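# Take one bottle from the cabinet and stand it on the bench

## Task

Remove a single bottle from the cabinet and leave it standing upright on the bench. The remaining two bottles must stay inside the cabinet.

## Robot and tools

ROBOT. Two six-joint arms, left_arm and right_arm, each ending in a 140 mm two-finger gripper. Each arm sits on its own carriage on one shared floor track that runs along y at x = 0. left_rail is always the carriage on the +y side and carries left_arm; right_rail carries right_arm. These names are not image left and right. The left gripper's fingers are rigid. The right gripper's fingers can fold: squeeze with the outer quarter of the pads, near the fingertips, or a narrow part may slip or be pulled toward the palm. Pressing fingertips into a surface also folds them.

FRAME. One world frame fixed to the table, in metres. z = 0 is the table top and +z is up. +x is the direction the arms face, +y is toward their left. The table edge is at x = 0.17. Each arm base is at x = 0, y = its carriage position, z = 0.04. The gripper's own +z points along the fingers and the fingers close along its y axis. end_effector_position is the point between closed pads; fingertips reach about 33 mm past it when the gap is small, about 9 mm when wide open.

execute_actions. Arguments: actions (a list holding one action, or empty to just look) and cameras (names, ["all"], or []). An action may hold rows, steps, until, and rail commands.
- rows: up to 15 rows, each one control step (1/30 s). Every row is a single flat list of 18 numbers in [-1, 1] covering both arms: left_arm first, then right_arm. Per arm: six joint numbers (shoulder pan, shoulder lift, elbow, wrist 1, wrist 2, wrist 3), then gripper position, force_limit, speed.
- Joint numbers are offsets, not poses: they are added to the Joint targets as they were when the call began (not to the previous row). Scale: 1.0 equals 1.481 rad for pan and lift, 2.222 rad for elbow and the three wrists. Sending the same offset in a new call moves the arm further. Send 0 to hold.
- Gripper position is absolute: +1 fully open (140 mm), about -0.8 pads touching, -1 close until blocked. force_limit -1 to +1 sets squeeze (roughly 14 N at -1 up to 58 N at +1 for a slow close); speed -1 to +1 sets finger speed (about 30 to 250 mm/s). Both start at +1. To leave a gripper unchanged, repeat the last three numbers you sent; 0 is a real command.
- steps: 1 to 450, default 15, at least one per row. After the last row the arm keeps heading to that row's target.
- until: stops the action early on rail fields, e.g. {"left_rail": {"position_status": ["!=", "moving"]}} or {"all": {"status": "ended"}}. Numbers need a comparison (=, !=, <, <=, >, >=).
- left_rail / right_rail: position_m is an absolute spot on the track (left_rail -0.8 to 1.5, right_rail -1.5 to 0.8), speed_m_s 0.01 to 1, acceleration_factor 0.1 to 1, or {"stop": true}. Keep the carriages about 0.78 m or more apart. Let a carriage arrive before placing its gripper somewhere.

move. target: one 18-number row or a list of up to 15 rows, same layout and same offset meaning; in a list every row counts from the same starting Joint targets. speed: rad/s for the joint with farthest to go, 0.01 to 3.14, default 0.5 (one value or one per target). blend: rad for corner rounding in a list, default 0 (stop at each). stop_force: N, 4 to 120, ends an arm's path when it feels that much push; use a low speed with it, and omit it when moving away from contact. zero: with stop_force, whether to re-zero first (default true). blocking: false returns early; then use wait or stop before new rows or moves. The joints travel together, so the hand follows a curve and nothing is avoided.

wait: seconds 0 to 10. stop: brakes a running move (fingers keep going). zoom_image: camera and region [x0, y0, x1, y1] in image pixels, at most 504 by 504. zero_wrist_force: arm name. read_manual: licence text only. finished_scene: scene number; ends the scene irreversibly.

CAMERAS. cam_high, cam_low, cam_front, cam_side, cam_left_wrist, cam_right_wrist, each 672x504.

RESULTS. Joint positions and Joint velocities give, per arm, the rail (m) then the six joints (rad). Joint targets is the current commanded angle for each joint, the base for the next offsets. end_effector_position, quaternion (wxyz) and velocities are in the world frame, accurate to a few cm. object_status: 0 moving, 1 blocked while opening, 2 blocked while closing (a grip; check for this), 3 reached position or pads met. position_measured is in counts: 3 open, about 139 for 60 mm, 230 pads touching. Wrist force/torque are in the gripper's axes. move: line reports done, off_target, moving, held or fault. "joint sent to its limit" and "joint command not followed" mean a range or clearance check clipped a command. Rail position_status: moving, done, contact_stop, time_out, stopped, stopped_with_arm, stopped_for_other_arm, stopped_for_other_carriage; position_answer taken or not_taken. MOTOR HOT warns of overheating.

AVOID. Anything falling off the table, or set on the track or the metal strip, fails the task. No hard hits on fixed or heavy objects, no dropping or releasing a moving part, no contact between the arms. Around 150 N of force, or joint torque above limits (elbow 135, wrists 48.6 N m), halts the arm for 10 s. Arms are stiff: aiming past a firm contact can fault. Do not hold heavy loads far out for long (motor heat). Keep bottles upright and grip them centred.

Each tool is called after "Emit:" as name(argument=value, ...), one argument or row to a line, values as JSON.

## Session

Emit:
execute_actions(
  actions=[],
)

Scene clock: 0.00 s.
left_arm: end_effector_position=(+0.3563, +1.0399, +0.5790) position_measured=3 object_status=3 end_effector_quat_wxyz=(+0.000, +0.000, +1.000, +0.000) | right_arm: end_effector_position=(+0.3563, -1.0153, +0.5790) position_measured=3 object_status=3 end_effector_quat_wxyz=(+0.000, +0.000, +1.000, +0.000)
Joint positions: left_arm=[0.961 -0.281 -2.157 1.821 -1.235 -1.571 -0.281] | right_arm=[-1.094 -0.281 -2.157 1.821 -1.235 -1.571 -0.28]
Joint velocities: within noise
Joint torques (N m): no reading
Wrist force (N): no reading
Wrist torque (N m): no reading
Wrist force, peak (N): no reading
Joint targets: left_arm=[0.961 -0.281 -2.157 1.821 -1.235 -1.571 -0.281] | right_arm=[-1.094 -0.281 -2.157 1.821 -1.235 -1.571 -0.280]
Tool commands: left_gripper/position=+1.0 left_gripper/force_limit=+1.0 left_gripper/speed=+1.0 right_gripper/position=+1.0 right_gripper/force_limit=+1.0 right_gripper/speed=+1.0
left_rail: position_m=0.961 position_status=done
right_rail: position_m=-1.094 position_status=done

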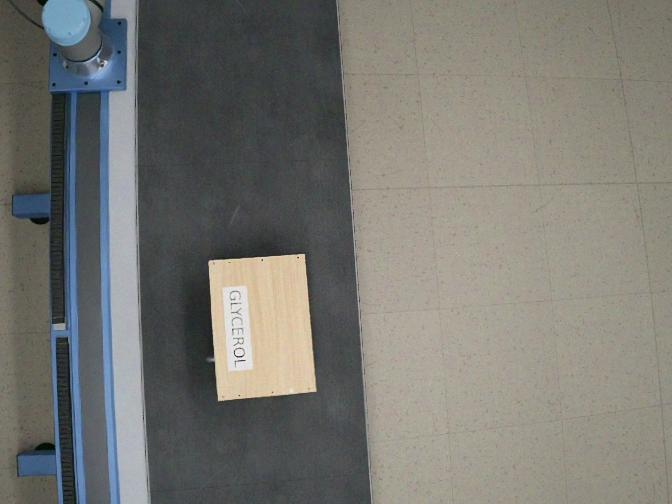

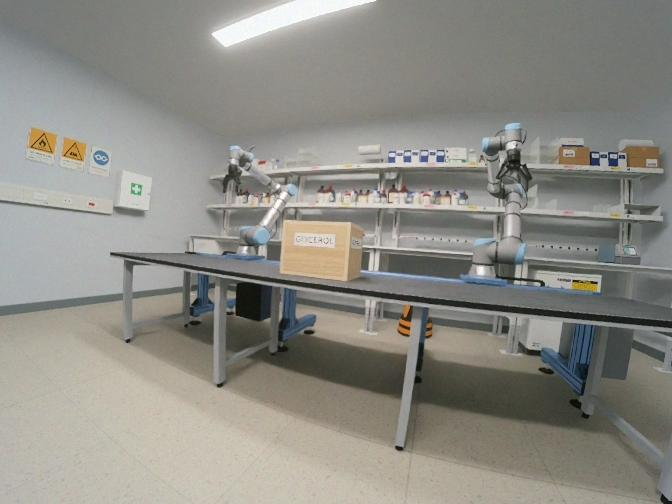

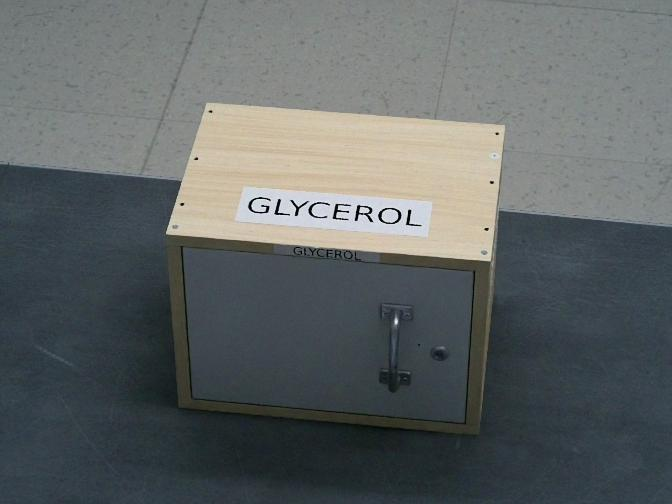

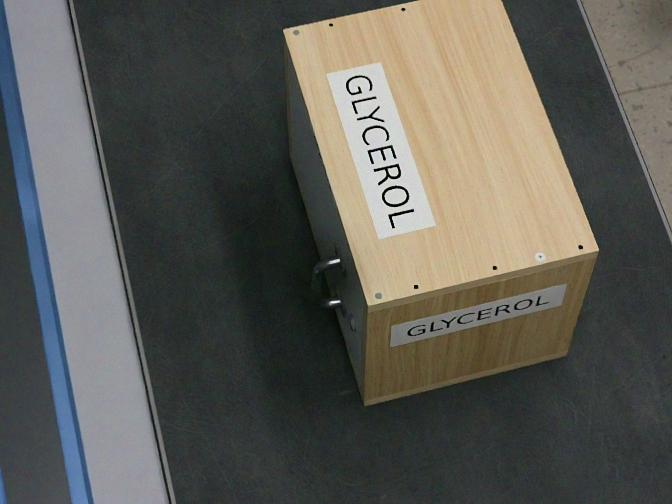

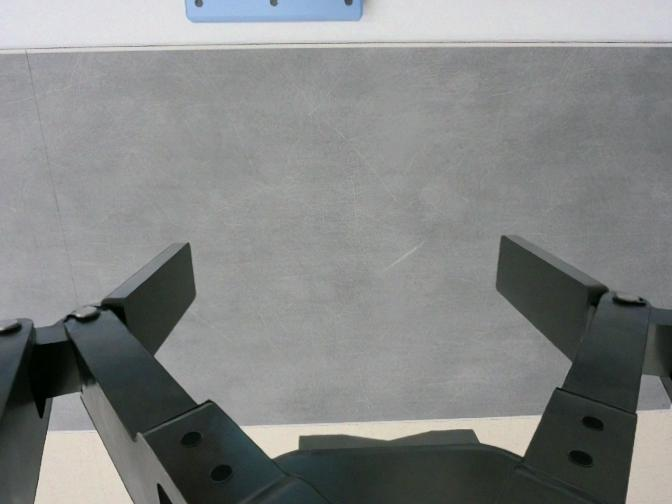

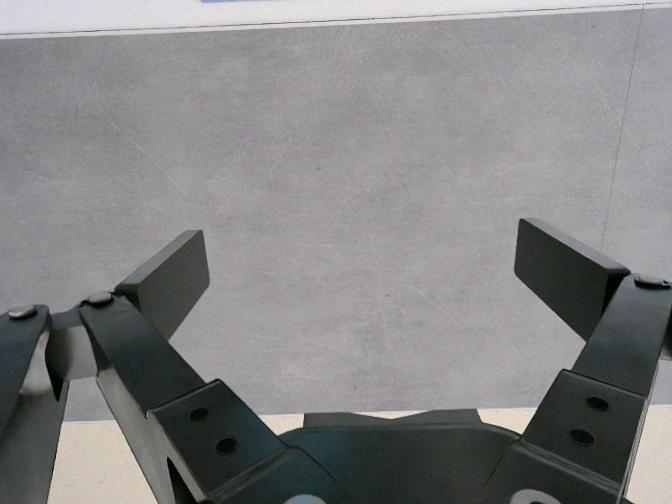

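Emit:
zoom_image(
  camera="cam_front",
  region=[150, 220, 510, 450],
)

Emit:
zoom_image(
  camera="cam_side",
  region=[260, 180, 460, 420],
)

Emit:
zoom_image(
  camera="cam_high",
  region=[180, 230, 340, 420],
)

Scaled by 1.400 from the camera's 672x504 image, which has a finer 960x720 frame.

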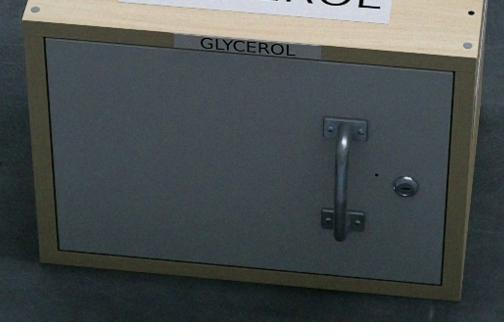

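Scaled by 2.100 from the camera's 672x504 image, which has a finer 960x720 frame.

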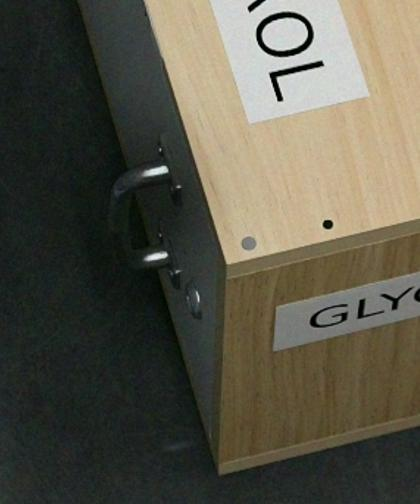

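Scaled by 2.653 from the camera's 672x504 image, which has a finer 960x720 frame.

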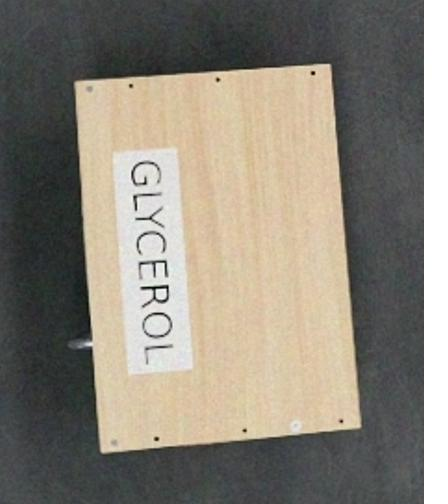

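Emit:
execute_actions(
  actions=[
    {"left_rail":{"position_m":-0.65},"right_rail":{"position_m":-1.46},"steps":300,"until":{"all":{"status":"ended"}}},
  ],
)

Emit:
move(
  target=[1.2066,0.5726,0.1688,0.1566,-0.7363,0.1265,1,1,1,0,0,0,0,0,0,1,1,1],
  speed=0.8,
  cameras=["cam_left_wrist","cam_front"],
)

Scene clock: 128.67 s.
left_arm: end_effector_position=(+0.3563, -0.5714, +0.5790) position_measured=3 object_status=3 end_effector_quat_wxyz=(+0.000, +0.000, +1.000, +0.000) | right_arm: end_effector_position=(+0.3563, -1.3814, +0.5790) position_measured=3 object_status=3 end_effector_quat_wxyz=(+0.000, +0.000, +1.000, +0.000)
Joint positions: left_arm=[-0.65 -0.281 -2.157 1.821 -1.235 -1.571 -0.281] | right_arm=[-1.46 -0.281 -2.157 1.821 -1.235 -1.571 -0.281]
Joint torques (N m): left_arm=[1.22 2.85 -45.31 -4.4 -0.13 0.1] | right_arm=[-1.03 3.25 -48.82 -3.71 0.86 0.27]
Wrist force (N): left_arm=[-0.1 -0.4 0.2] | right_arm=[-0.2 -0.5 0.3]
Wrist torque (N m): left_arm=[-0.09 0.02 -0.01] | right_arm=[-0.11 0.05 0.00]
Wrist force, peak (N): left_arm=[0.3 -1.7 -0.2] | right_arm=[0.0 -1.6 0.2]
Joint targets: left_arm=[-0.650 -0.281 -2.157 1.821 -1.235 -1.571 -0.281] | right_arm=[-1.460 -0.281 -2.157 1.821 -1.235 -1.571 -0.280]
Tool commands: left_gripper/position=+1.0 left_gripper/force_limit=+1.0 left_gripper/speed=+1.0 right_gripper/position=+1.0 right_gripper/force_limit=+1.0 right_gripper/speed=+1.0
left_rail: position_m=-0.650 position_status=done
right_rail: position_m=-1.460 position_status=done

every number of target must lie in its column's range; nothing of the call was run

Emit:
move(
  target=[0.9653,0.458,0.135,0.1253,-0.589,0.1012,1,1,1,0,0,0,0,0,0,1,1,1],
  speed=0.8,
  cameras=["cam_high","cam_side"],
)

Scene clock: 137.07 s.
left_arm: end_effector_position=(+0.3570, -0.4351, +0.3978) position_measured=3 object_status=3 end_effector_quat_wxyz=(+0.234, +0.547, -0.594, +0.542) | right_arm: end_effector_position=(+0.3563, -1.3814, +0.5790) position_measured=3 object_status=3 end_effector_quat_wxyz=(+0.000, +0.000, +1.000, +0.000)
Joint positions: left_arm=[-0.65 0.818 -1.634 2.053 -1.02 -2.576 -0.107] | right_arm=[-1.46 -0.281 -2.157 1.821 -1.235 -1.571 -0.281]
Joint torques (N m): left_arm=[-11.63 -42.12 -46.58 -3.24 1.19 -2.03] | right_arm=[0.5 -2.16 -48.1 -3.65 0.46 0.26]
Wrist force (N): left_arm=[-0.5 0.9 -2.1] | right_arm=[-0.1 -0.2 0.0]
Wrist torque (N m): left_arm=[0.13 -0.26 -0.19] | right_arm=[-0.05 0.02 0.00]
Wrist force, peak (N): left_arm=[-13.4 9.7 -6.4] | right_arm=[0.1 -0.6 0.4]
Joint targets: left_arm=[-0.650 0.817 -1.634 2.053 -1.020 -2.576 -0.107] | right_arm=[-1.460 -0.281 -2.157 1.821 -1.235 -1.571 -0.280]
left_rail: position_m=-0.650 position_status=done
right_rail: position_m=-1.460 position_status=done
move: held (left_arm; a check stopped the path); limits=held; left_arm: the shoulder pan is farthest, 0.331 rad from its target
joint command not followed: on one or more control steps a check withheld the commanded joint targets of the left arm, and it was not sent them on those steps.
cause: the commanded joint targets, or the way to them, would bring two parts of the arm too close to each other (its gripper and another part of the arm, with joints 5 (wrist 1) to 7 (wrist 3) between them, 12 mm apart when it was first held).
Images, in order (width x height): cam_high 672x504, cam_side 672x504.

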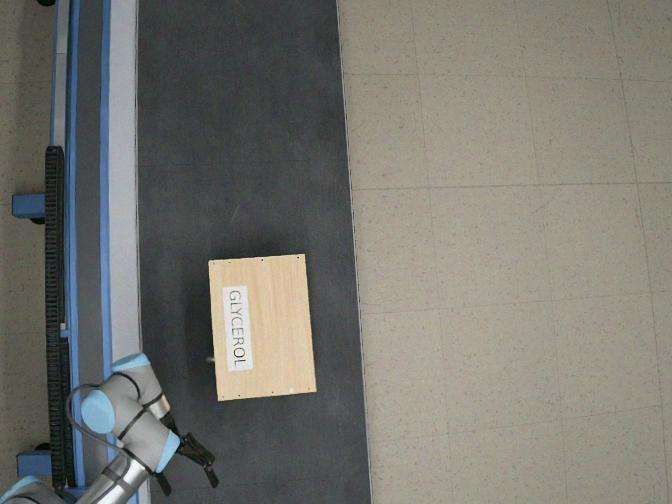

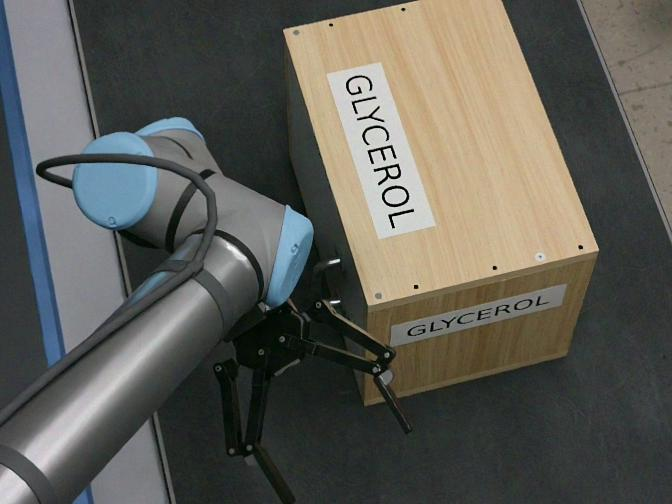

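Emit:
move(
  target=[
    [-0.742,-0.353,-0.1044,-0.0968,0.4523,-0.0783,1,1,1,0,0,0,0,0,0,1,1,1],
    [-0.9575,0.023,-0.924,-0.306,0.8893,0.048,1,1,1,0,0,0,0,0,0,1,1,1],
  ],
  speed=0.8,
  blend=[0.3,0],
  cameras=["cam_low"],
)

Scene clock: 183.43 s.
left_arm: end_effector_position=(+0.3698, -0.3517, +1.5532) position_measured=3 object_status=3 end_effector_quat_wxyz=(+0.732, -0.169, +0.653, +0.090) | right_arm: end_effector_position=(+0.3563, -1.3814, +0.5790) position_measured=3 object_status=3 end_effector_quat_wxyz=(+0.000, +0.000, +1.000, +0.000)
Joint positions: left_arm=[-0.65 -0.601 -1.6 0 -1.7 -0.6 0] | right_arm=[-1.46 -0.281 -2.157 1.821 -1.235 -1.571 -0.281]
Joint torques (N m): left_arm=[-11.88 15.96 -6.97 -3.31 2.88 3.24] | right_arm=[-0.63 -3.41 -48.45 -3.77 0.65 -0.02]
Wrist force (N): left_arm=[2.7 0.8 -1.4] | right_arm=[-0.2 0.1 0.0]
Wrist torque (N m): left_arm=[0.50 -0.67 -0.09] | right_arm=[0.01 0.04 0.00]
Wrist force, peak (N): left_arm=[-2.2 2.6 -3.9] | right_arm=[-0.1 -0.7 0.2]
Joint targets: left_arm=[-0.650 -0.601 -1.600 -0.001 -1.700 -0.600 0.000] | right_arm=[-1.460 -0.281 -2.157 1.821 -1.235 -1.571 -0.280]
left_rail: position_m=-0.650 position_status=done
right_rail: position_m=-1.460 position_status=done
move: done
Images, in order (width x height): cam_low 672x504.

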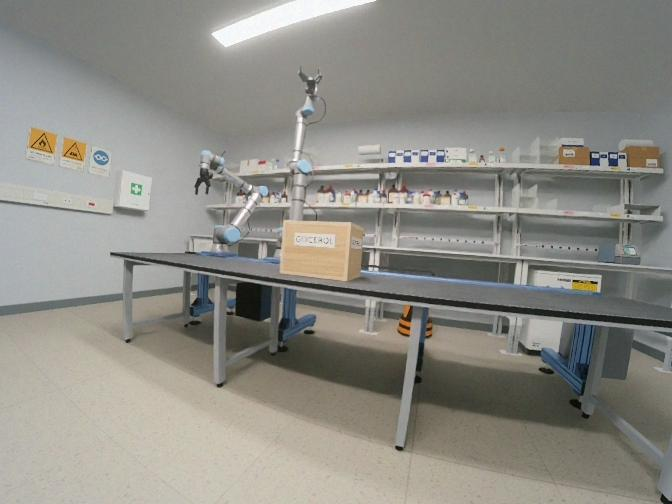

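Emit:
move(
  target=[-0.262,-0.157,-0.9883,-0.2493,0.532,0,1,1,1,0,0,0,0,0,0,1,1,1],
  speed=0.8,
  cameras=["cam_left_wrist","cam_front","cam_high","cam_side"],
)

Scene clock: 191.27 s.
left_arm: end_effector_position=(+0.2006, -0.1202, +0.2495) position_measured=3 object_status=3 end_effector_quat_wxyz=(+0.000, +0.707, +0.000, +0.707) | right_arm: end_effector_position=(+0.3563, -1.3814, +0.5790) position_measured=3 object_status=3 end_effector_quat_wxyz=(+0.000, +0.000, +1.000, +0.000)
Joint positions: left_arm=[-0.65 -0.989 -1.832 -2.196 -2.254 0.582 0] | right_arm=[-1.46 -0.281 -2.157 1.821 -1.235 -1.571 -0.281]
Joint torques (N m): left_arm=[-15.65 40.94 19.03 -3.89 3.9 3.32] | right_arm=[0.03 1.61 -48.36 -3.64 0.7 -0.53]
Wrist force (N): left_arm=[0.3 0.6 -1.2] | right_arm=[-0.1 0.0 0.4]
Wrist torque (N m): left_arm=[0.24 -0.69 -0.23] | right_arm=[0.00 0.02 0.00]
Wrist force, peak (N): left_arm=[4.1 -4.3 2.0] | right_arm=[-0.5 -0.5 0.1]
Joint targets: left_arm=[-0.650 -0.989 -1.832 -2.197 -2.254 0.582 0.000] | right_arm=[-1.460 -0.281 -2.157 1.821 -1.235 -1.571 -0.280]
left_rail: position_m=-0.650 position_status=done
right_rail: position_m=-1.460 position_status=done
move: done
camera_calibration:
cam_left_wrist: T_world_to_cam=[[-0.0282929, -0.999335, -0.0230021, -0.105394], [-0.284069, 0.0301008, -0.958331, 0.312458], [0.958386, -0.0205798, -0.284732, 0.0580508], [0, 0, 0, 1]] pos_world=[0.0301426, -0.113534, 0.313543]
Images, in order (width x height): cam_high 672x504, cam_front 672x504, cam_side 672x504, cam_left_wrist 672x504.

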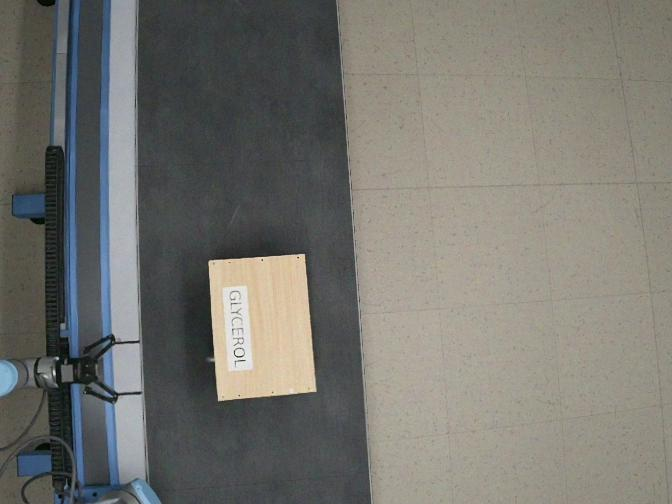

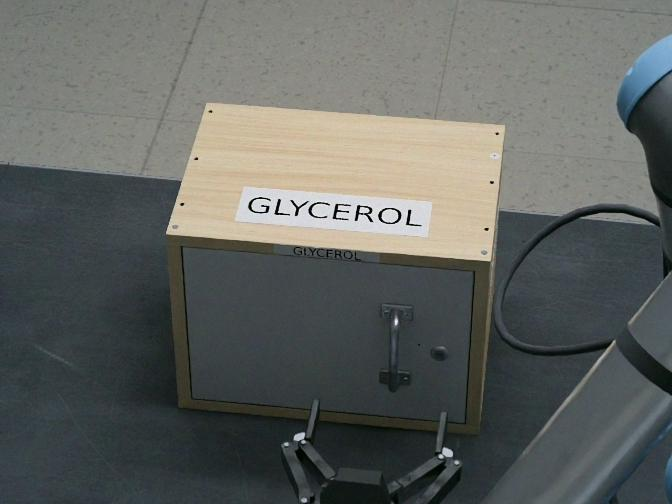

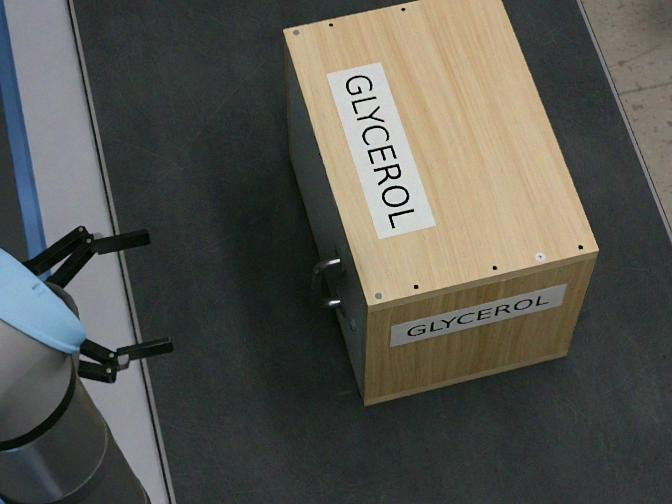

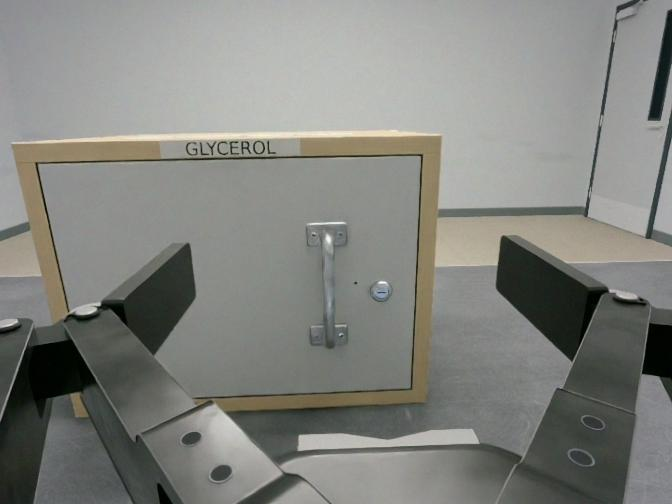

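Emit:
move(
  target=[-0.1185,-0.0985,-0.0249,0.0905,-0.0791,0,0.1,0,0,0,0,0,0,0,0,1,1,1],
  speed=0.4,
  cameras=["cam_left_wrist","cam_front","cam_side"],
)

Scene clock: 233.03 s.
left_arm: end_effector_position=(+0.2998, -0.1145, +0.1570) position_measured=117 object_status=3 end_effector_quat_wxyz=(+0.000, +0.707, +0.000, +0.707) | right_arm: end_effector_position=(+0.3563, -1.3814, +0.5790) position_measured=3 object_status=3 end_effector_quat_wxyz=(+0.000, +0.000, +1.000, +0.000)
Joint positions: left_arm=[-0.65 -1.164 -1.978 -2.252 -2.053 0.406 0] | right_arm=[-1.46 -0.281 -2.157 1.821 -1.235 -1.571 -0.281]
Joint torques (N m): left_arm=[-11.43 46.34 11.53 0.96 -3.72 3.13] | right_arm=[-0.5 1.15 -47.04 -4.62 0.6 0.6]
Wrist force (N): left_arm=[0.5 0.7 -1.0] | right_arm=[-0.1 -0.1 0.0]
Wrist torque (N m): left_arm=[0.25 -0.72 -0.20] | right_arm=[-0.02 0.03 0.00]
Wrist force, peak (N): left_arm=[2.1 1.1 -3.3] | right_arm=[-0.5 -0.3 -0.2]
Joint targets: left_arm=[-0.650 -1.165 -1.978 -2.252 -2.053 0.406 0.000] | right_arm=[-1.460 -0.281 -2.157 1.821 -1.235 -1.571 -0.280]
left_rail: position_m=-0.650 position_status=done
right_rail: position_m=-1.460 position_status=done
move: done
camera_calibration:
cam_left_wrist: T_world_to_cam=[[-0.0282021, -0.999344, -0.0227205, -0.0990959], [-0.283896, 0.0298011, -0.958392, 0.251752], [0.95844, -0.0205784, -0.28455, -0.0631922], [0, 0, 0, 1]] pos_world=[0.129243, -0.107834, 0.221044]
Images, in order (width x height): cam_front 672x504, cam_side 672x504, cam_left_wrist 672x504.

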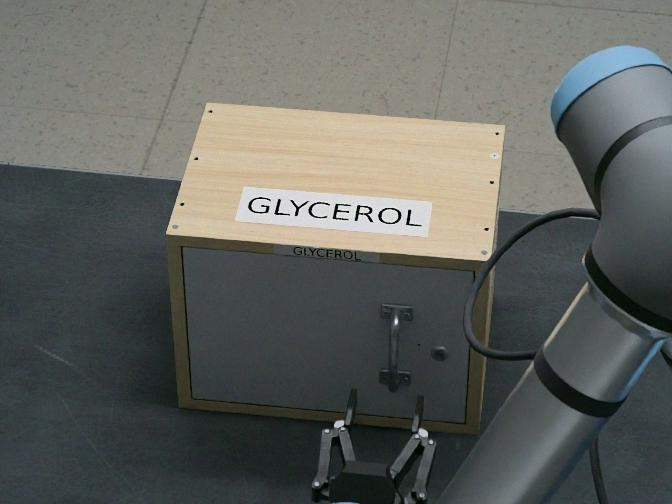

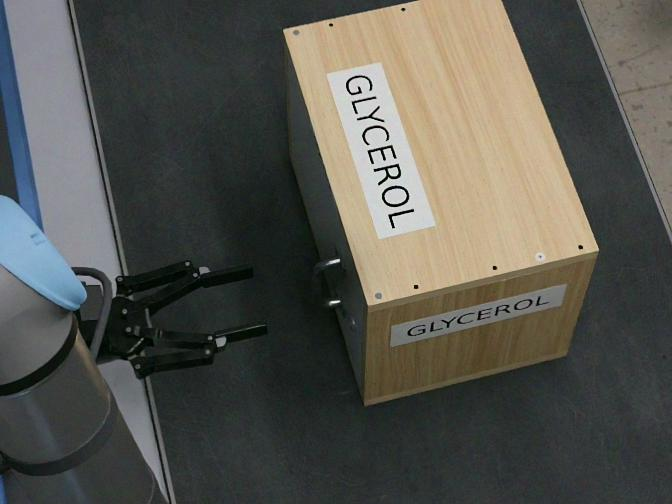

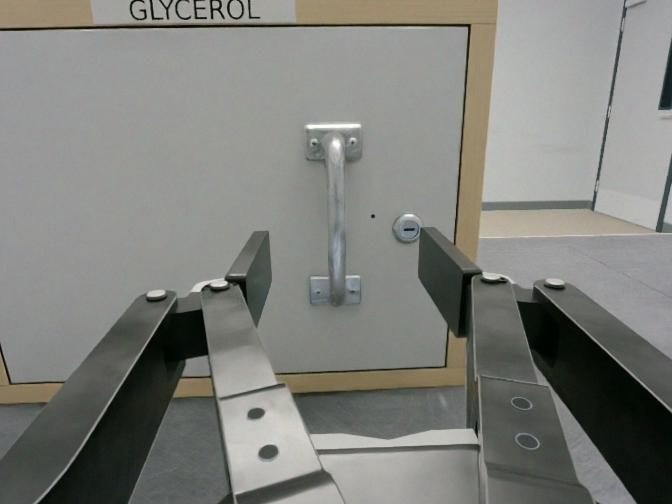

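Emit:
move(
  target=[-0.1156,0.0013,0,-0.0008,-0.0771,0,0.1,0,0,0,0,0,0,0,0,1,1,1],
  speed=0.12,
  stop_force=10,
  cameras=["cam_left_wrist","cam_front","cam_side"],
)

Scene clock: 250.03 s.
left_arm: end_effector_position=(+0.3917, -0.1155, +0.1579) position_measured=117 object_status=3 end_effector_quat_wxyz=(+0.000, +0.707, +0.000, +0.707) | right_arm: end_effector_position=(+0.3563, -1.3814, +0.5790) position_measured=3 object_status=3 end_effector_quat_wxyz=(+0.000, +0.000, +1.000, +0.000)
Joint positions: left_arm=[-0.65 -1.336 -1.976 -2.252 -2.055 0.235 0] | right_arm=[-1.46 -0.281 -2.157 1.821 -1.235 -1.571 -0.281]
Joint torques (N m): left_arm=[-13.73 64.62 15.89 -2.73 -3.79 2.64] | right_arm=[1.78 -2.56 -46.61 -3.91 1.04 0.03]
Wrist force (N): left_arm=[0.0 0.1 -1.2] | right_arm=[-0.3 -0.3 0.0]
Wrist torque (N m): left_arm=[0.09 -0.61 -0.22] | right_arm=[-0.06 0.07 0.00]
Wrist force, peak (N): left_arm=[0.2 0.9 -1.8] | right_arm=[-0.5 -0.3 0.4]
Joint targets: left_arm=[-0.650 -1.336 -1.976 -2.252 -2.055 0.235 0.000] | right_arm=[-1.460 -0.281 -2.157 1.821 -1.235 -1.571 -0.280]
left_rail: position_m=-0.650 position_status=done
right_rail: position_m=-1.460 position_status=done
move: done
camera_calibration:
cam_left_wrist: T_world_to_cam=[[-0.0281359, -0.999343, -0.0228454, -0.0974673], [-0.283895, 0.029902, -0.958389, 0.278772], [0.958442, -0.0204794, -0.28455, -0.151123], [0, 0, 0, 1]] pos_world=[0.221243, -0.108834, 0.221943]
Images, in order (width x height): cam_front 672x504, cam_side 672x504, cam_left_wrist 672x504.

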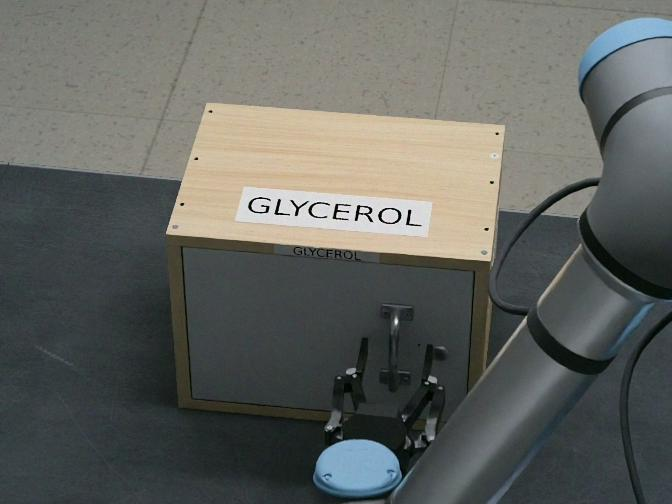

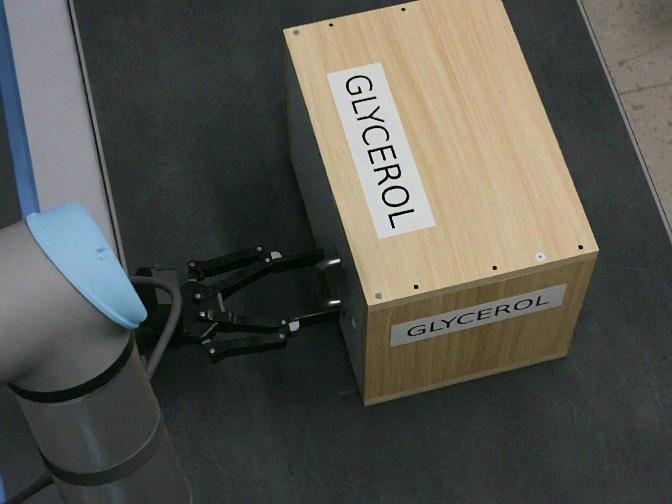

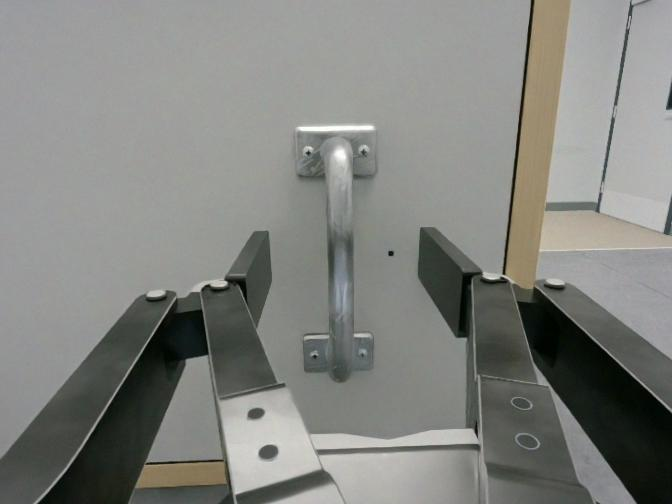

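Emit:
execute_actions(
  actions=[
    {"rows":[[0,0,0,0,0,0,-1,-0.4,-1,0,0,0,0,0,0,1,1,1]],"steps":120},
  ],
  cameras=["cam_left_wrist"],
)

Scene clock: 262.00 s.
left_arm: end_effector_position=(+0.3917, -0.1155, +0.1579) position_measured=213 object_status=2 end_effector_quat_wxyz=(+0.000, +0.707, +0.000, +0.707) | right_arm: end_effector_position=(+0.3563, -1.3814, +0.5790) position_measured=3 object_status=3 end_effector_quat_wxyz=(+0.000, +0.000, +1.000, +0.000)
Joint positions: left_arm=[-0.65 -1.336 -1.976 -2.252 -2.055 0.235 0] | right_arm=[-1.46 -0.281 -2.157 1.821 -1.235 -1.571 -0.281]
Joint torques (N m): left_arm=[-11.73 58.78 7.83 -2.88 7.17 2.55] | right_arm=[-0.06 -1.14 -47.12 -3.81 0.42 0.28]
Wrist force (N): left_arm=[-2.2 -10.0 -1.7] | right_arm=[-0.1 -0.2 0.2]
Wrist torque (N m): left_arm=[0.17 -0.59 -0.24] | right_arm=[-0.05 0.03 0.00]
Wrist force, peak (N): left_arm=[-1.8 -14.2 0.8] | right_arm=[-0.4 -0.4 0.4]
Joint targets: left_arm=[-0.650 -1.336 -1.976 -2.252 -2.055 0.235 0.000] | right_arm=[-1.460 -0.281 -2.157 1.821 -1.235 -1.571 -0.280]
left_rail: position_m=-0.650 position_status=done
right_rail: position_m=-1.460 position_status=done
camera_calibration:
cam_left_wrist: T_world_to_cam=[[-0.0281359, -0.999343, -0.0228454, -0.0974673], [-0.283895, 0.029902, -0.958389, 0.278772], [0.958442, -0.0204794, -0.28455, -0.151123], [0, 0, 0, 1]] pos_world=[0.221243, -0.108834, 0.221943]
Images, in order (width x height): cam_left_wrist 672x504.

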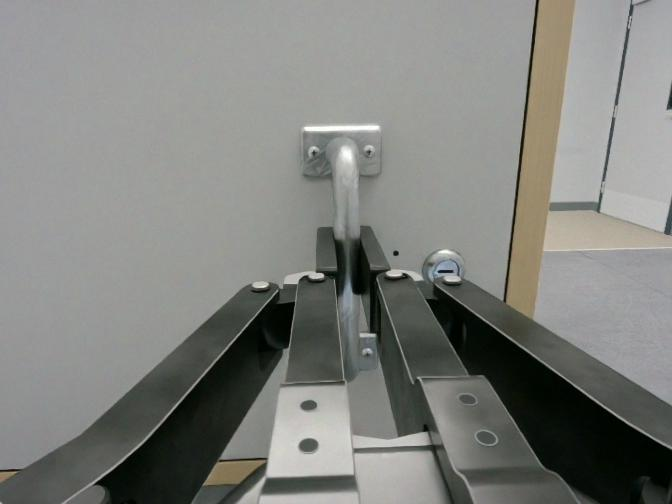

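Emit:
move(
  target=[0.02215,-0.01337,0.01692,-0.0081,0.0343,0,-1,-0.4,-1,0,0,0,0,0,0,1,1,1],
  speed=0.06,
  stop_force=40,
  cameras=["cam_left_wrist","cam_front","cam_side"],
)

Scene clock: 298.30 s.
left_arm: end_effector_position=(+0.3685, -0.1096, +0.1579) position_measured=213 object_status=2 end_effector_quat_wxyz=(+0.015, +0.707, -0.015, +0.707) | right_arm: end_effector_position=(+0.3563, -1.3814, +0.5790) position_measured=3 object_status=3 end_effector_quat_wxyz=(+0.000, +0.000, +1.000, +0.000)
Joint positions: left_arm=[-0.65 -1.303 -1.996 -2.214 -2.073 0.311 0] | right_arm=[-1.46 -0.281 -2.157 1.821 -1.235 -1.571 -0.281]
Joint torques (N m): left_arm=[13.23 48.62 29.63 -2.09 -0.53 1.95] | right_arm=[0.75 -1.45 -46.34 -3.93 0.96 0.06]
Wrist force (N): left_arm=[1.8 10.0 1.0] | right_arm=[-0.1 -0.2 0.1]
Wrist torque (N m): left_arm=[0.00 -0.55 -0.13] | right_arm=[-0.04 0.02 0.00]
Wrist force, peak (N): left_arm=[2.5 15.1 0.4] | right_arm=[0.1 -0.6 0.4]
Joint targets: left_arm=[-0.650 -1.303 -1.996 -2.214 -2.073 0.311 0.000] | right_arm=[-1.460 -0.281 -2.157 1.821 -1.235 -1.571 -0.280]
left_rail: position_m=-0.650 position_status=done
right_rail: position_m=-1.460 position_status=done
move: done
camera_calibration:
cam_left_wrist: T_world_to_cam=[[-0.0714725, -0.997186, -0.0226343, -0.0760553], [-0.282234, 0.0419834, -0.958426, 0.272654], [0.956679, -0.0621129, -0.284441, -0.132727], [0, 0, 0, 1]] pos_world=[0.198493, -0.0955322, 0.221844]
Images, in order (width x height): cam_front 672x504, cam_side 672x504, cam_left_wrist 672x504.

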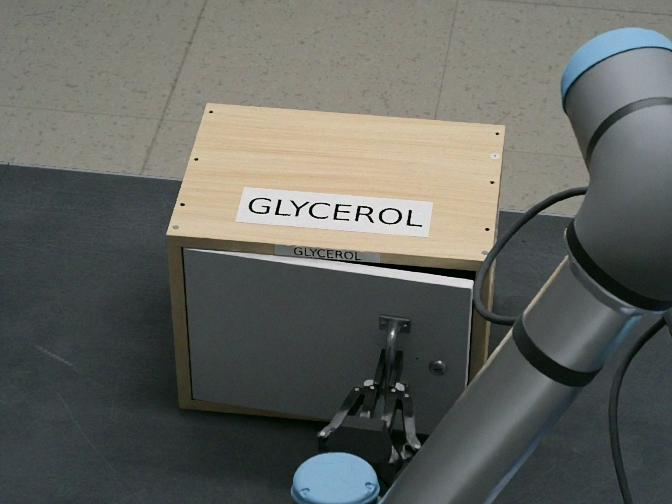

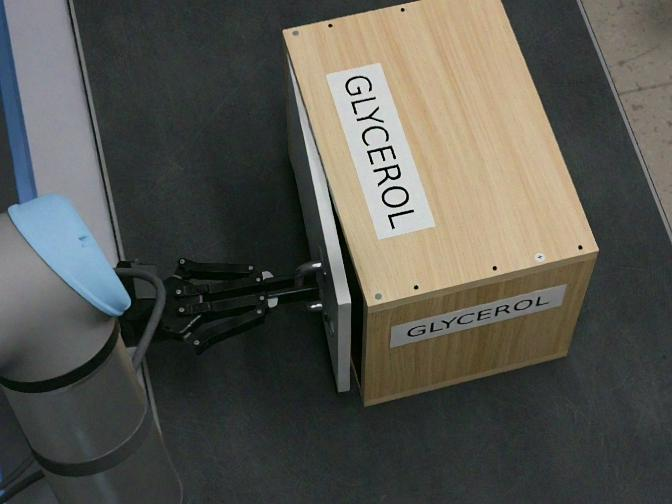

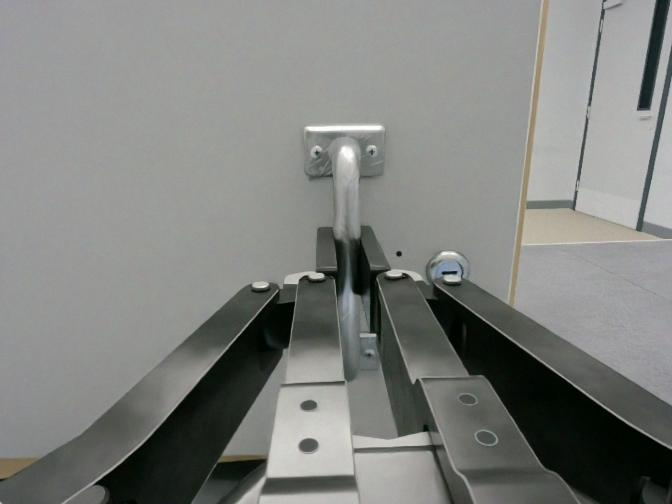

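Emit:
move(
  target=[
    [0.0327,-0.0324,0.0417,-0.0201,0.0611,0,-1,-0.4,-1,0,0,0,0,0,0,1,1,1],
    [0.0556,-0.0939,0.1217,-0.0592,0.1352,0,-1,-0.4,-1,0,0,0,0,0,0,1,1,1],
  ],
  speed=0.12,
  stop_force=45,
  blend=[0.05,0],
  cameras=["cam_left_wrist","cam_front","cam_side"],
)

Scene clock: 309.73 s.
left_arm: end_effector_position=(+0.2641, -0.0526, +0.1578) position_measured=213 object_status=2 end_effector_quat_wxyz=(+0.092, +0.701, -0.092, +0.701) | right_arm: end_effector_position=(+0.3563, -1.3814, +0.5790) position_measured=3 object_status=3 end_effector_quat_wxyz=(+0.000, +0.000, +1.000, +0.000)
Joint positions: left_arm=[-0.65 -1.221 -2.135 -1.944 -2.204 0.611 0] | right_arm=[-1.46 -0.281 -2.157 1.821 -1.235 -1.571 -0.281]
Joint torques (N m): left_arm=[14.94 58.57 24.73 -2.81 6.84 2] | right_arm=[1.3 -3.58 -45.25 -3.77 1.38 0.59]
Wrist force (N): left_arm=[10.2 -11.7 7.7] | right_arm=[-0.1 -0.4 0.2]
Wrist torque (N m): left_arm=[0.27 -0.33 0.10] | right_arm=[-0.08 0.03 0.00]
Wrist force, peak (N): left_arm=[10.2 -11.7 7.7] | right_arm=[-0.1 -0.6 0.4]
Joint targets: left_arm=[-0.650 -1.221 -2.135 -1.944 -2.204 0.611 0.000] | right_arm=[-1.460 -0.281 -2.157 1.821 -1.235 -1.571 -0.280]
left_rail: position_m=-0.650 position_status=done
right_rail: position_m=-1.460 position_status=done
move: done
camera_calibration:
cam_left_wrist: T_world_to_cam=[[-0.285512, -0.958113, -0.0224014, 0.0319054], [-0.266451, 0.10181, -0.958456, 0.239692], [0.920591, -0.267682, -0.284358, -0.0306086], [0, 0, 0, 1]] pos_world=[0.101153, -0.0020274, 0.221745]
Images, in order (width x height): cam_front 672x504, cam_side 672x504, cam_left_wrist 672x504.

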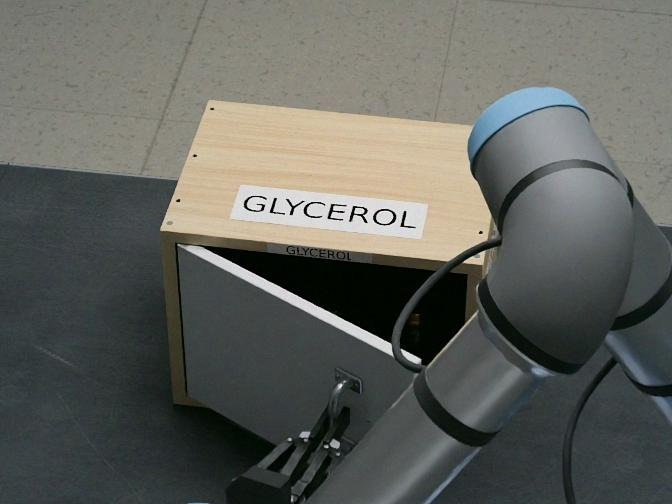

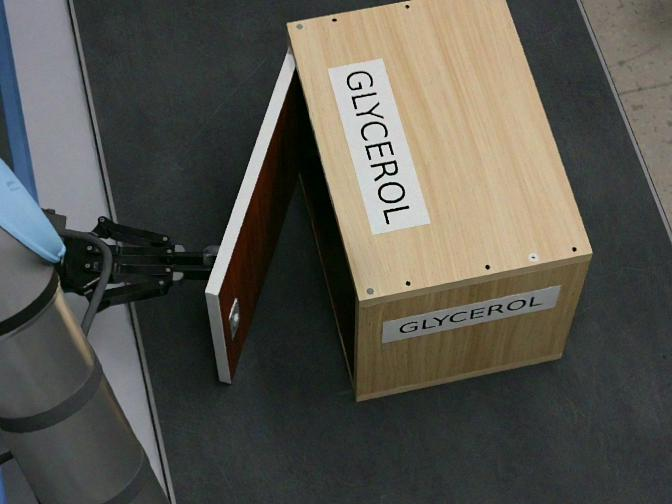

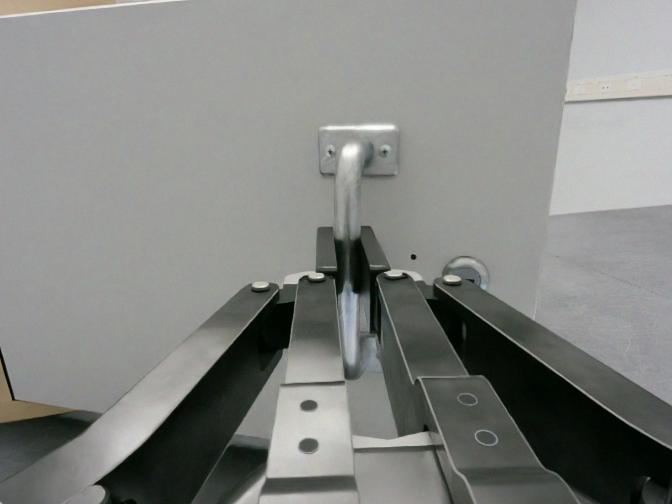

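Emit:
execute_actions(
  actions=[
    {"rows":[[0,0,0,0,0,0,0.1,-0.4,0,0,0,0,0,0,0,1,1,1]],"steps":30},
  ],
)

Emit:
move(
  target=[
    [0.0916,-0.037,0.0487,-0.024,0.061,0,0.1,-0.4,0,0,0,0,0,0,0,1,1,1],
    [0.412,0.1919,-0.244,0.1161,0.1568,0,-0.75,-0.4,0,0,0,0,0,0,0,1,1,1],
  ],
  speed=[0.2,0.4],
  blend=[0.03,0],
  cameras=["cam_left_wrist","cam_front","cam_side"],
)

Scene clock: 350.07 s.
left_arm: end_effector_position=(+0.2641, -0.0526, +0.1578) position_measured=117 object_status=3 end_effector_quat_wxyz=(+0.092, +0.701, -0.092, +0.701) | right_arm: end_effector_position=(+0.3563, -1.3814, +0.5790) position_measured=3 object_status=3 end_effector_quat_wxyz=(+0.000, +0.000, +1.000, +0.000)
Joint positions: left_arm=[-0.65 -1.221 -2.135 -1.944 -2.204 0.611 0] | right_arm=[-1.46 -0.281 -2.157 1.821 -1.235 -1.571 -0.281]
Joint torques (N m): left_arm=[0.62 77.85 26.66 -1.14 -2.12 1.4] | right_arm=[2.97 -0.47 -45.17 -3.61 0.72 0.77]
Wrist force (N): left_arm=[0.3 0.5 -1.5] | right_arm=[-0.2 -0.2 0.3]
Wrist torque (N m): left_arm=[0.20 -0.67 -0.26] | right_arm=[-0.05 0.04 0.00]
Wrist force, peak (N): left_arm=[10.3 -12.4 8.1] | right_arm=[-0.1 -0.4 0.5]
Joint targets: left_arm=[-0.650 -1.221 -2.135 -1.944 -2.204 0.611 0.000] | right_arm=[-1.460 -0.281 -2.157 1.821 -1.235 -1.571 -0.280]
left_rail: position_m=-0.650 position_status=done
right_rail: position_m=-1.460 position_status=done

Scene clock: 353.67 s.
left_arm: end_effector_position=(+0.1298, -0.2898, +0.1579) position_measured=223 object_status=0 end_effector_quat_wxyz=(+0.000, +0.707, +0.000, +0.707) | right_arm: end_effector_position=(+0.3563, -1.3814, +0.5790) position_measured=3 object_status=3 end_effector_quat_wxyz=(+0.000, +0.000, +1.000, +0.000)
Joint positions: left_arm=[-0.65 -0.61 -1.851 -2.486 -1.946 0.96 0] | right_arm=[-1.46 -0.281 -2.157 1.821 -1.235 -1.571 -0.281]
Joint torques (N m): left_arm=[10.35 47.36 6.3 -0.1 3.29 1.06] | right_arm=[-2.91 -3.4 -45.44 -3.66 1.28 0.88]
Wrist force (N): left_arm=[0.5 0.7 -1.5] | right_arm=[-0.1 -0.2 0.0]
Wrist torque (N m): left_arm=[0.19 -0.75 -0.23] | right_arm=[-0.04 0.03 0.00]
Wrist force, peak (N): left_arm=[0.8 3.0 -0.9] | right_arm=[-0.2 -0.6 -0.2]
Joint targets: left_arm=[-0.650 -0.610 -1.851 -2.486 -1.946 0.960 0.000] | right_arm=[-1.460 -0.281 -2.157 1.821 -1.235 -1.571 -0.280]
left_rail: position_m=-0.650 position_status=done
right_rail: position_m=-1.460 position_status=done
move: done
camera_calibration:
cam_left_wrist: T_world_to_cam=[[-0.0276984, -0.999364, -0.0224599, -0.279197], [-0.283801, 0.0294058, -0.958432, 0.209414], [0.958483, -0.0201729, -0.284435, 0.0963549], [0, 0, 0, 1]] pos_world=[-0.040656, -0.283233, 0.221845]
Images, in order (width x height): cam_front 672x504, cam_side 672x504, cam_left_wrist 672x504.

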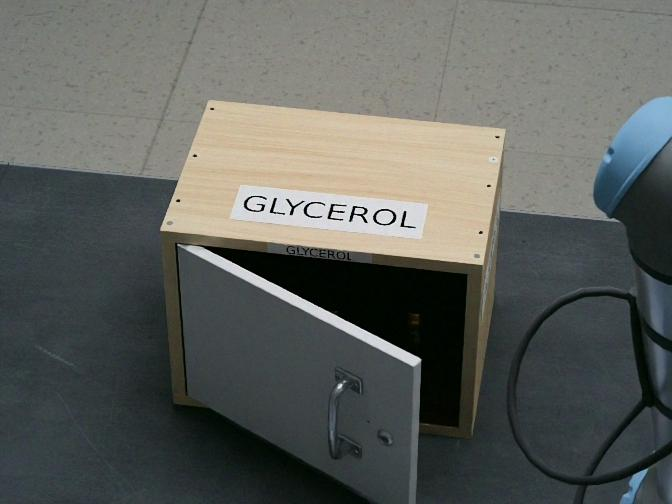

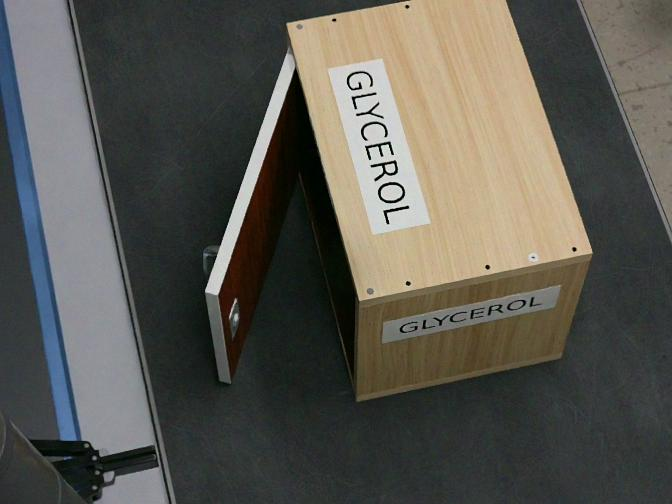

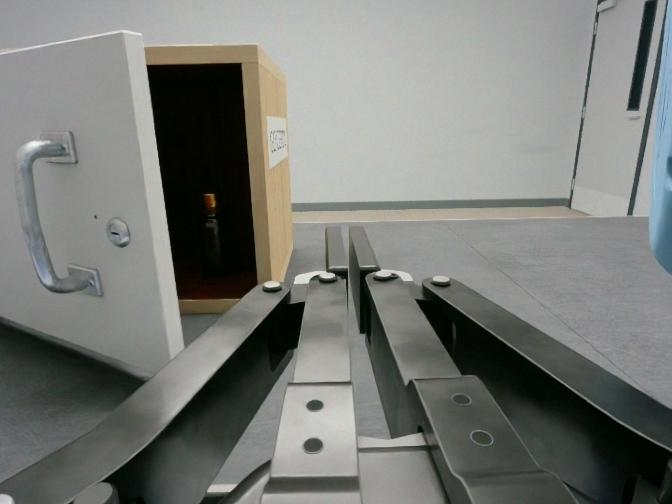

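Emit:
move(
  target=[
    [-0.2404,0.0251,-0.0297,0.013,-0.1602,0,-0.75,-0.4,0,0,0,0,0,0,0,1,1,1],
    [-0.3697,-0.0957,0.1192,-0.0554,-0.2464,0,-0.75,-0.4,0,0,0,0,0,0,0,1,1,1],
    [-0.4203,-0.18,0.2284,-0.1085,-0.2801,0,-0.75,-0.4,0,0,0,0,0,0,0,1,1,1],
  ],
  speed=[0.3,0.15,0.12],
  stop_force=25,
  blend=[0.03,0.03,0],
  cameras=["cam_left_wrist","cam_front","cam_side","cam_high"],
)

Scene clock: 382.63 s.
left_arm: end_effector_position=(+0.2898, +0.0201, +0.1578) position_measured=223 object_status=3 end_effector_quat_wxyz=(+0.000, +0.707, +0.000, +0.707) | right_arm: end_effector_position=(+0.3563, -1.3814, +0.5790) position_measured=3 object_status=3 end_effector_quat_wxyz=(+0.000, +0.000, +1.000, +0.000)
Joint positions: left_arm=[-0.65 -1.233 -2.118 -1.978 -2.187 0.337 0] | right_arm=[-1.46 -0.281 -2.157 1.821 -1.235 -1.571 -0.281]
Joint torques (N m): left_arm=[-17.1 62.22 31.13 -2.48 -6 0.91] | right_arm=[-1.4 -4.77 -44.12 -3.8 1.43 0.53]
Wrist force (N): left_arm=[1.2 8.3 -7.4] | right_arm=[-0.2 -0.3 0.0]
Wrist torque (N m): left_arm=[0.59 -0.79 -0.22] | right_arm=[-0.06 0.06 0.00]
Wrist force, peak (N): left_arm=[0.4 19.7 -12.4] | right_arm=[-0.2 -0.6 0.2]
Joint targets: left_arm=[-0.650 -1.233 -2.118 -1.978 -2.187 0.337 0.000] | right_arm=[-1.460 -0.281 -2.157 1.821 -1.235 -1.571 -0.280]
left_rail: position_m=-0.650 position_status=done
right_rail: position_m=-1.460 position_status=done
move: done
camera_calibration:
cam_left_wrist: T_world_to_cam=[[-0.0279539, -0.999361, -0.022278, 0.0350262], [-0.283704, 0.0293021, -0.958464, 0.245609], [0.958504, -0.0204725, -0.284342, -0.0507911], [0, 0, 0, 1]] pos_world=[0.119343, 0.0267671, 0.221745]
Images, in order (width x height): cam_high 672x504, cam_front 672x504, cam_side 672x504, cam_left_wrist 672x504.

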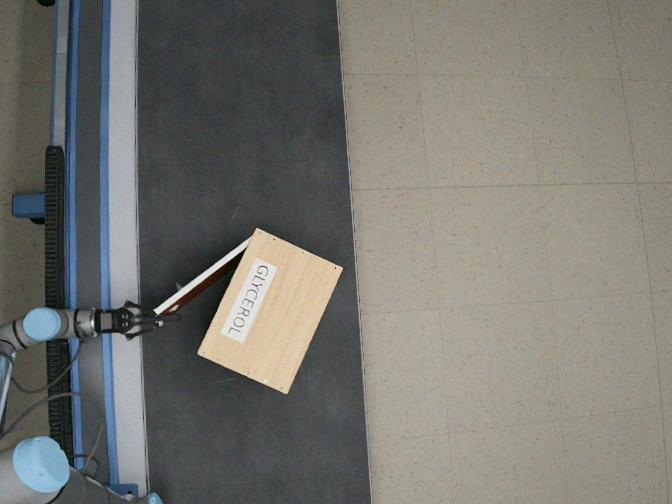

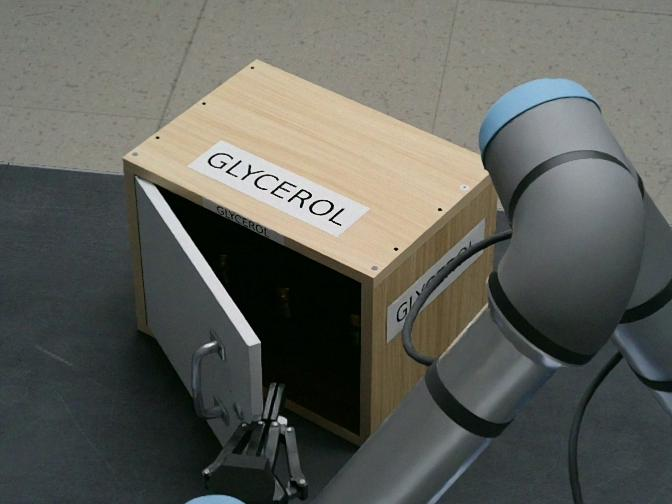

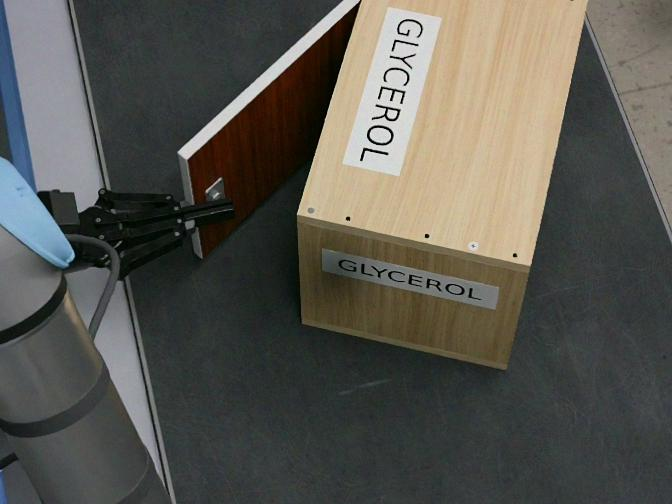

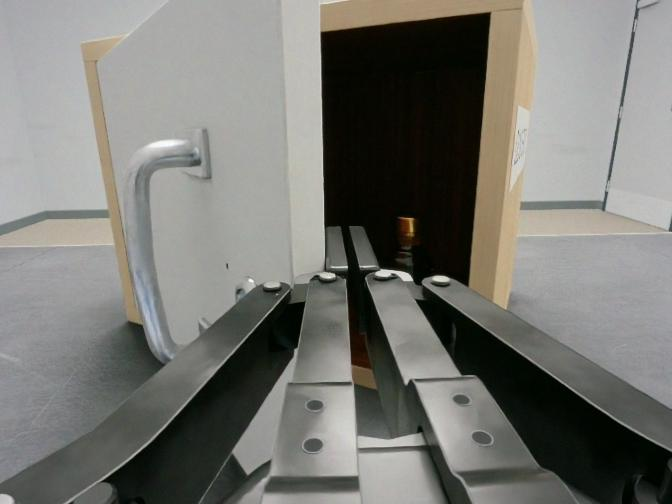

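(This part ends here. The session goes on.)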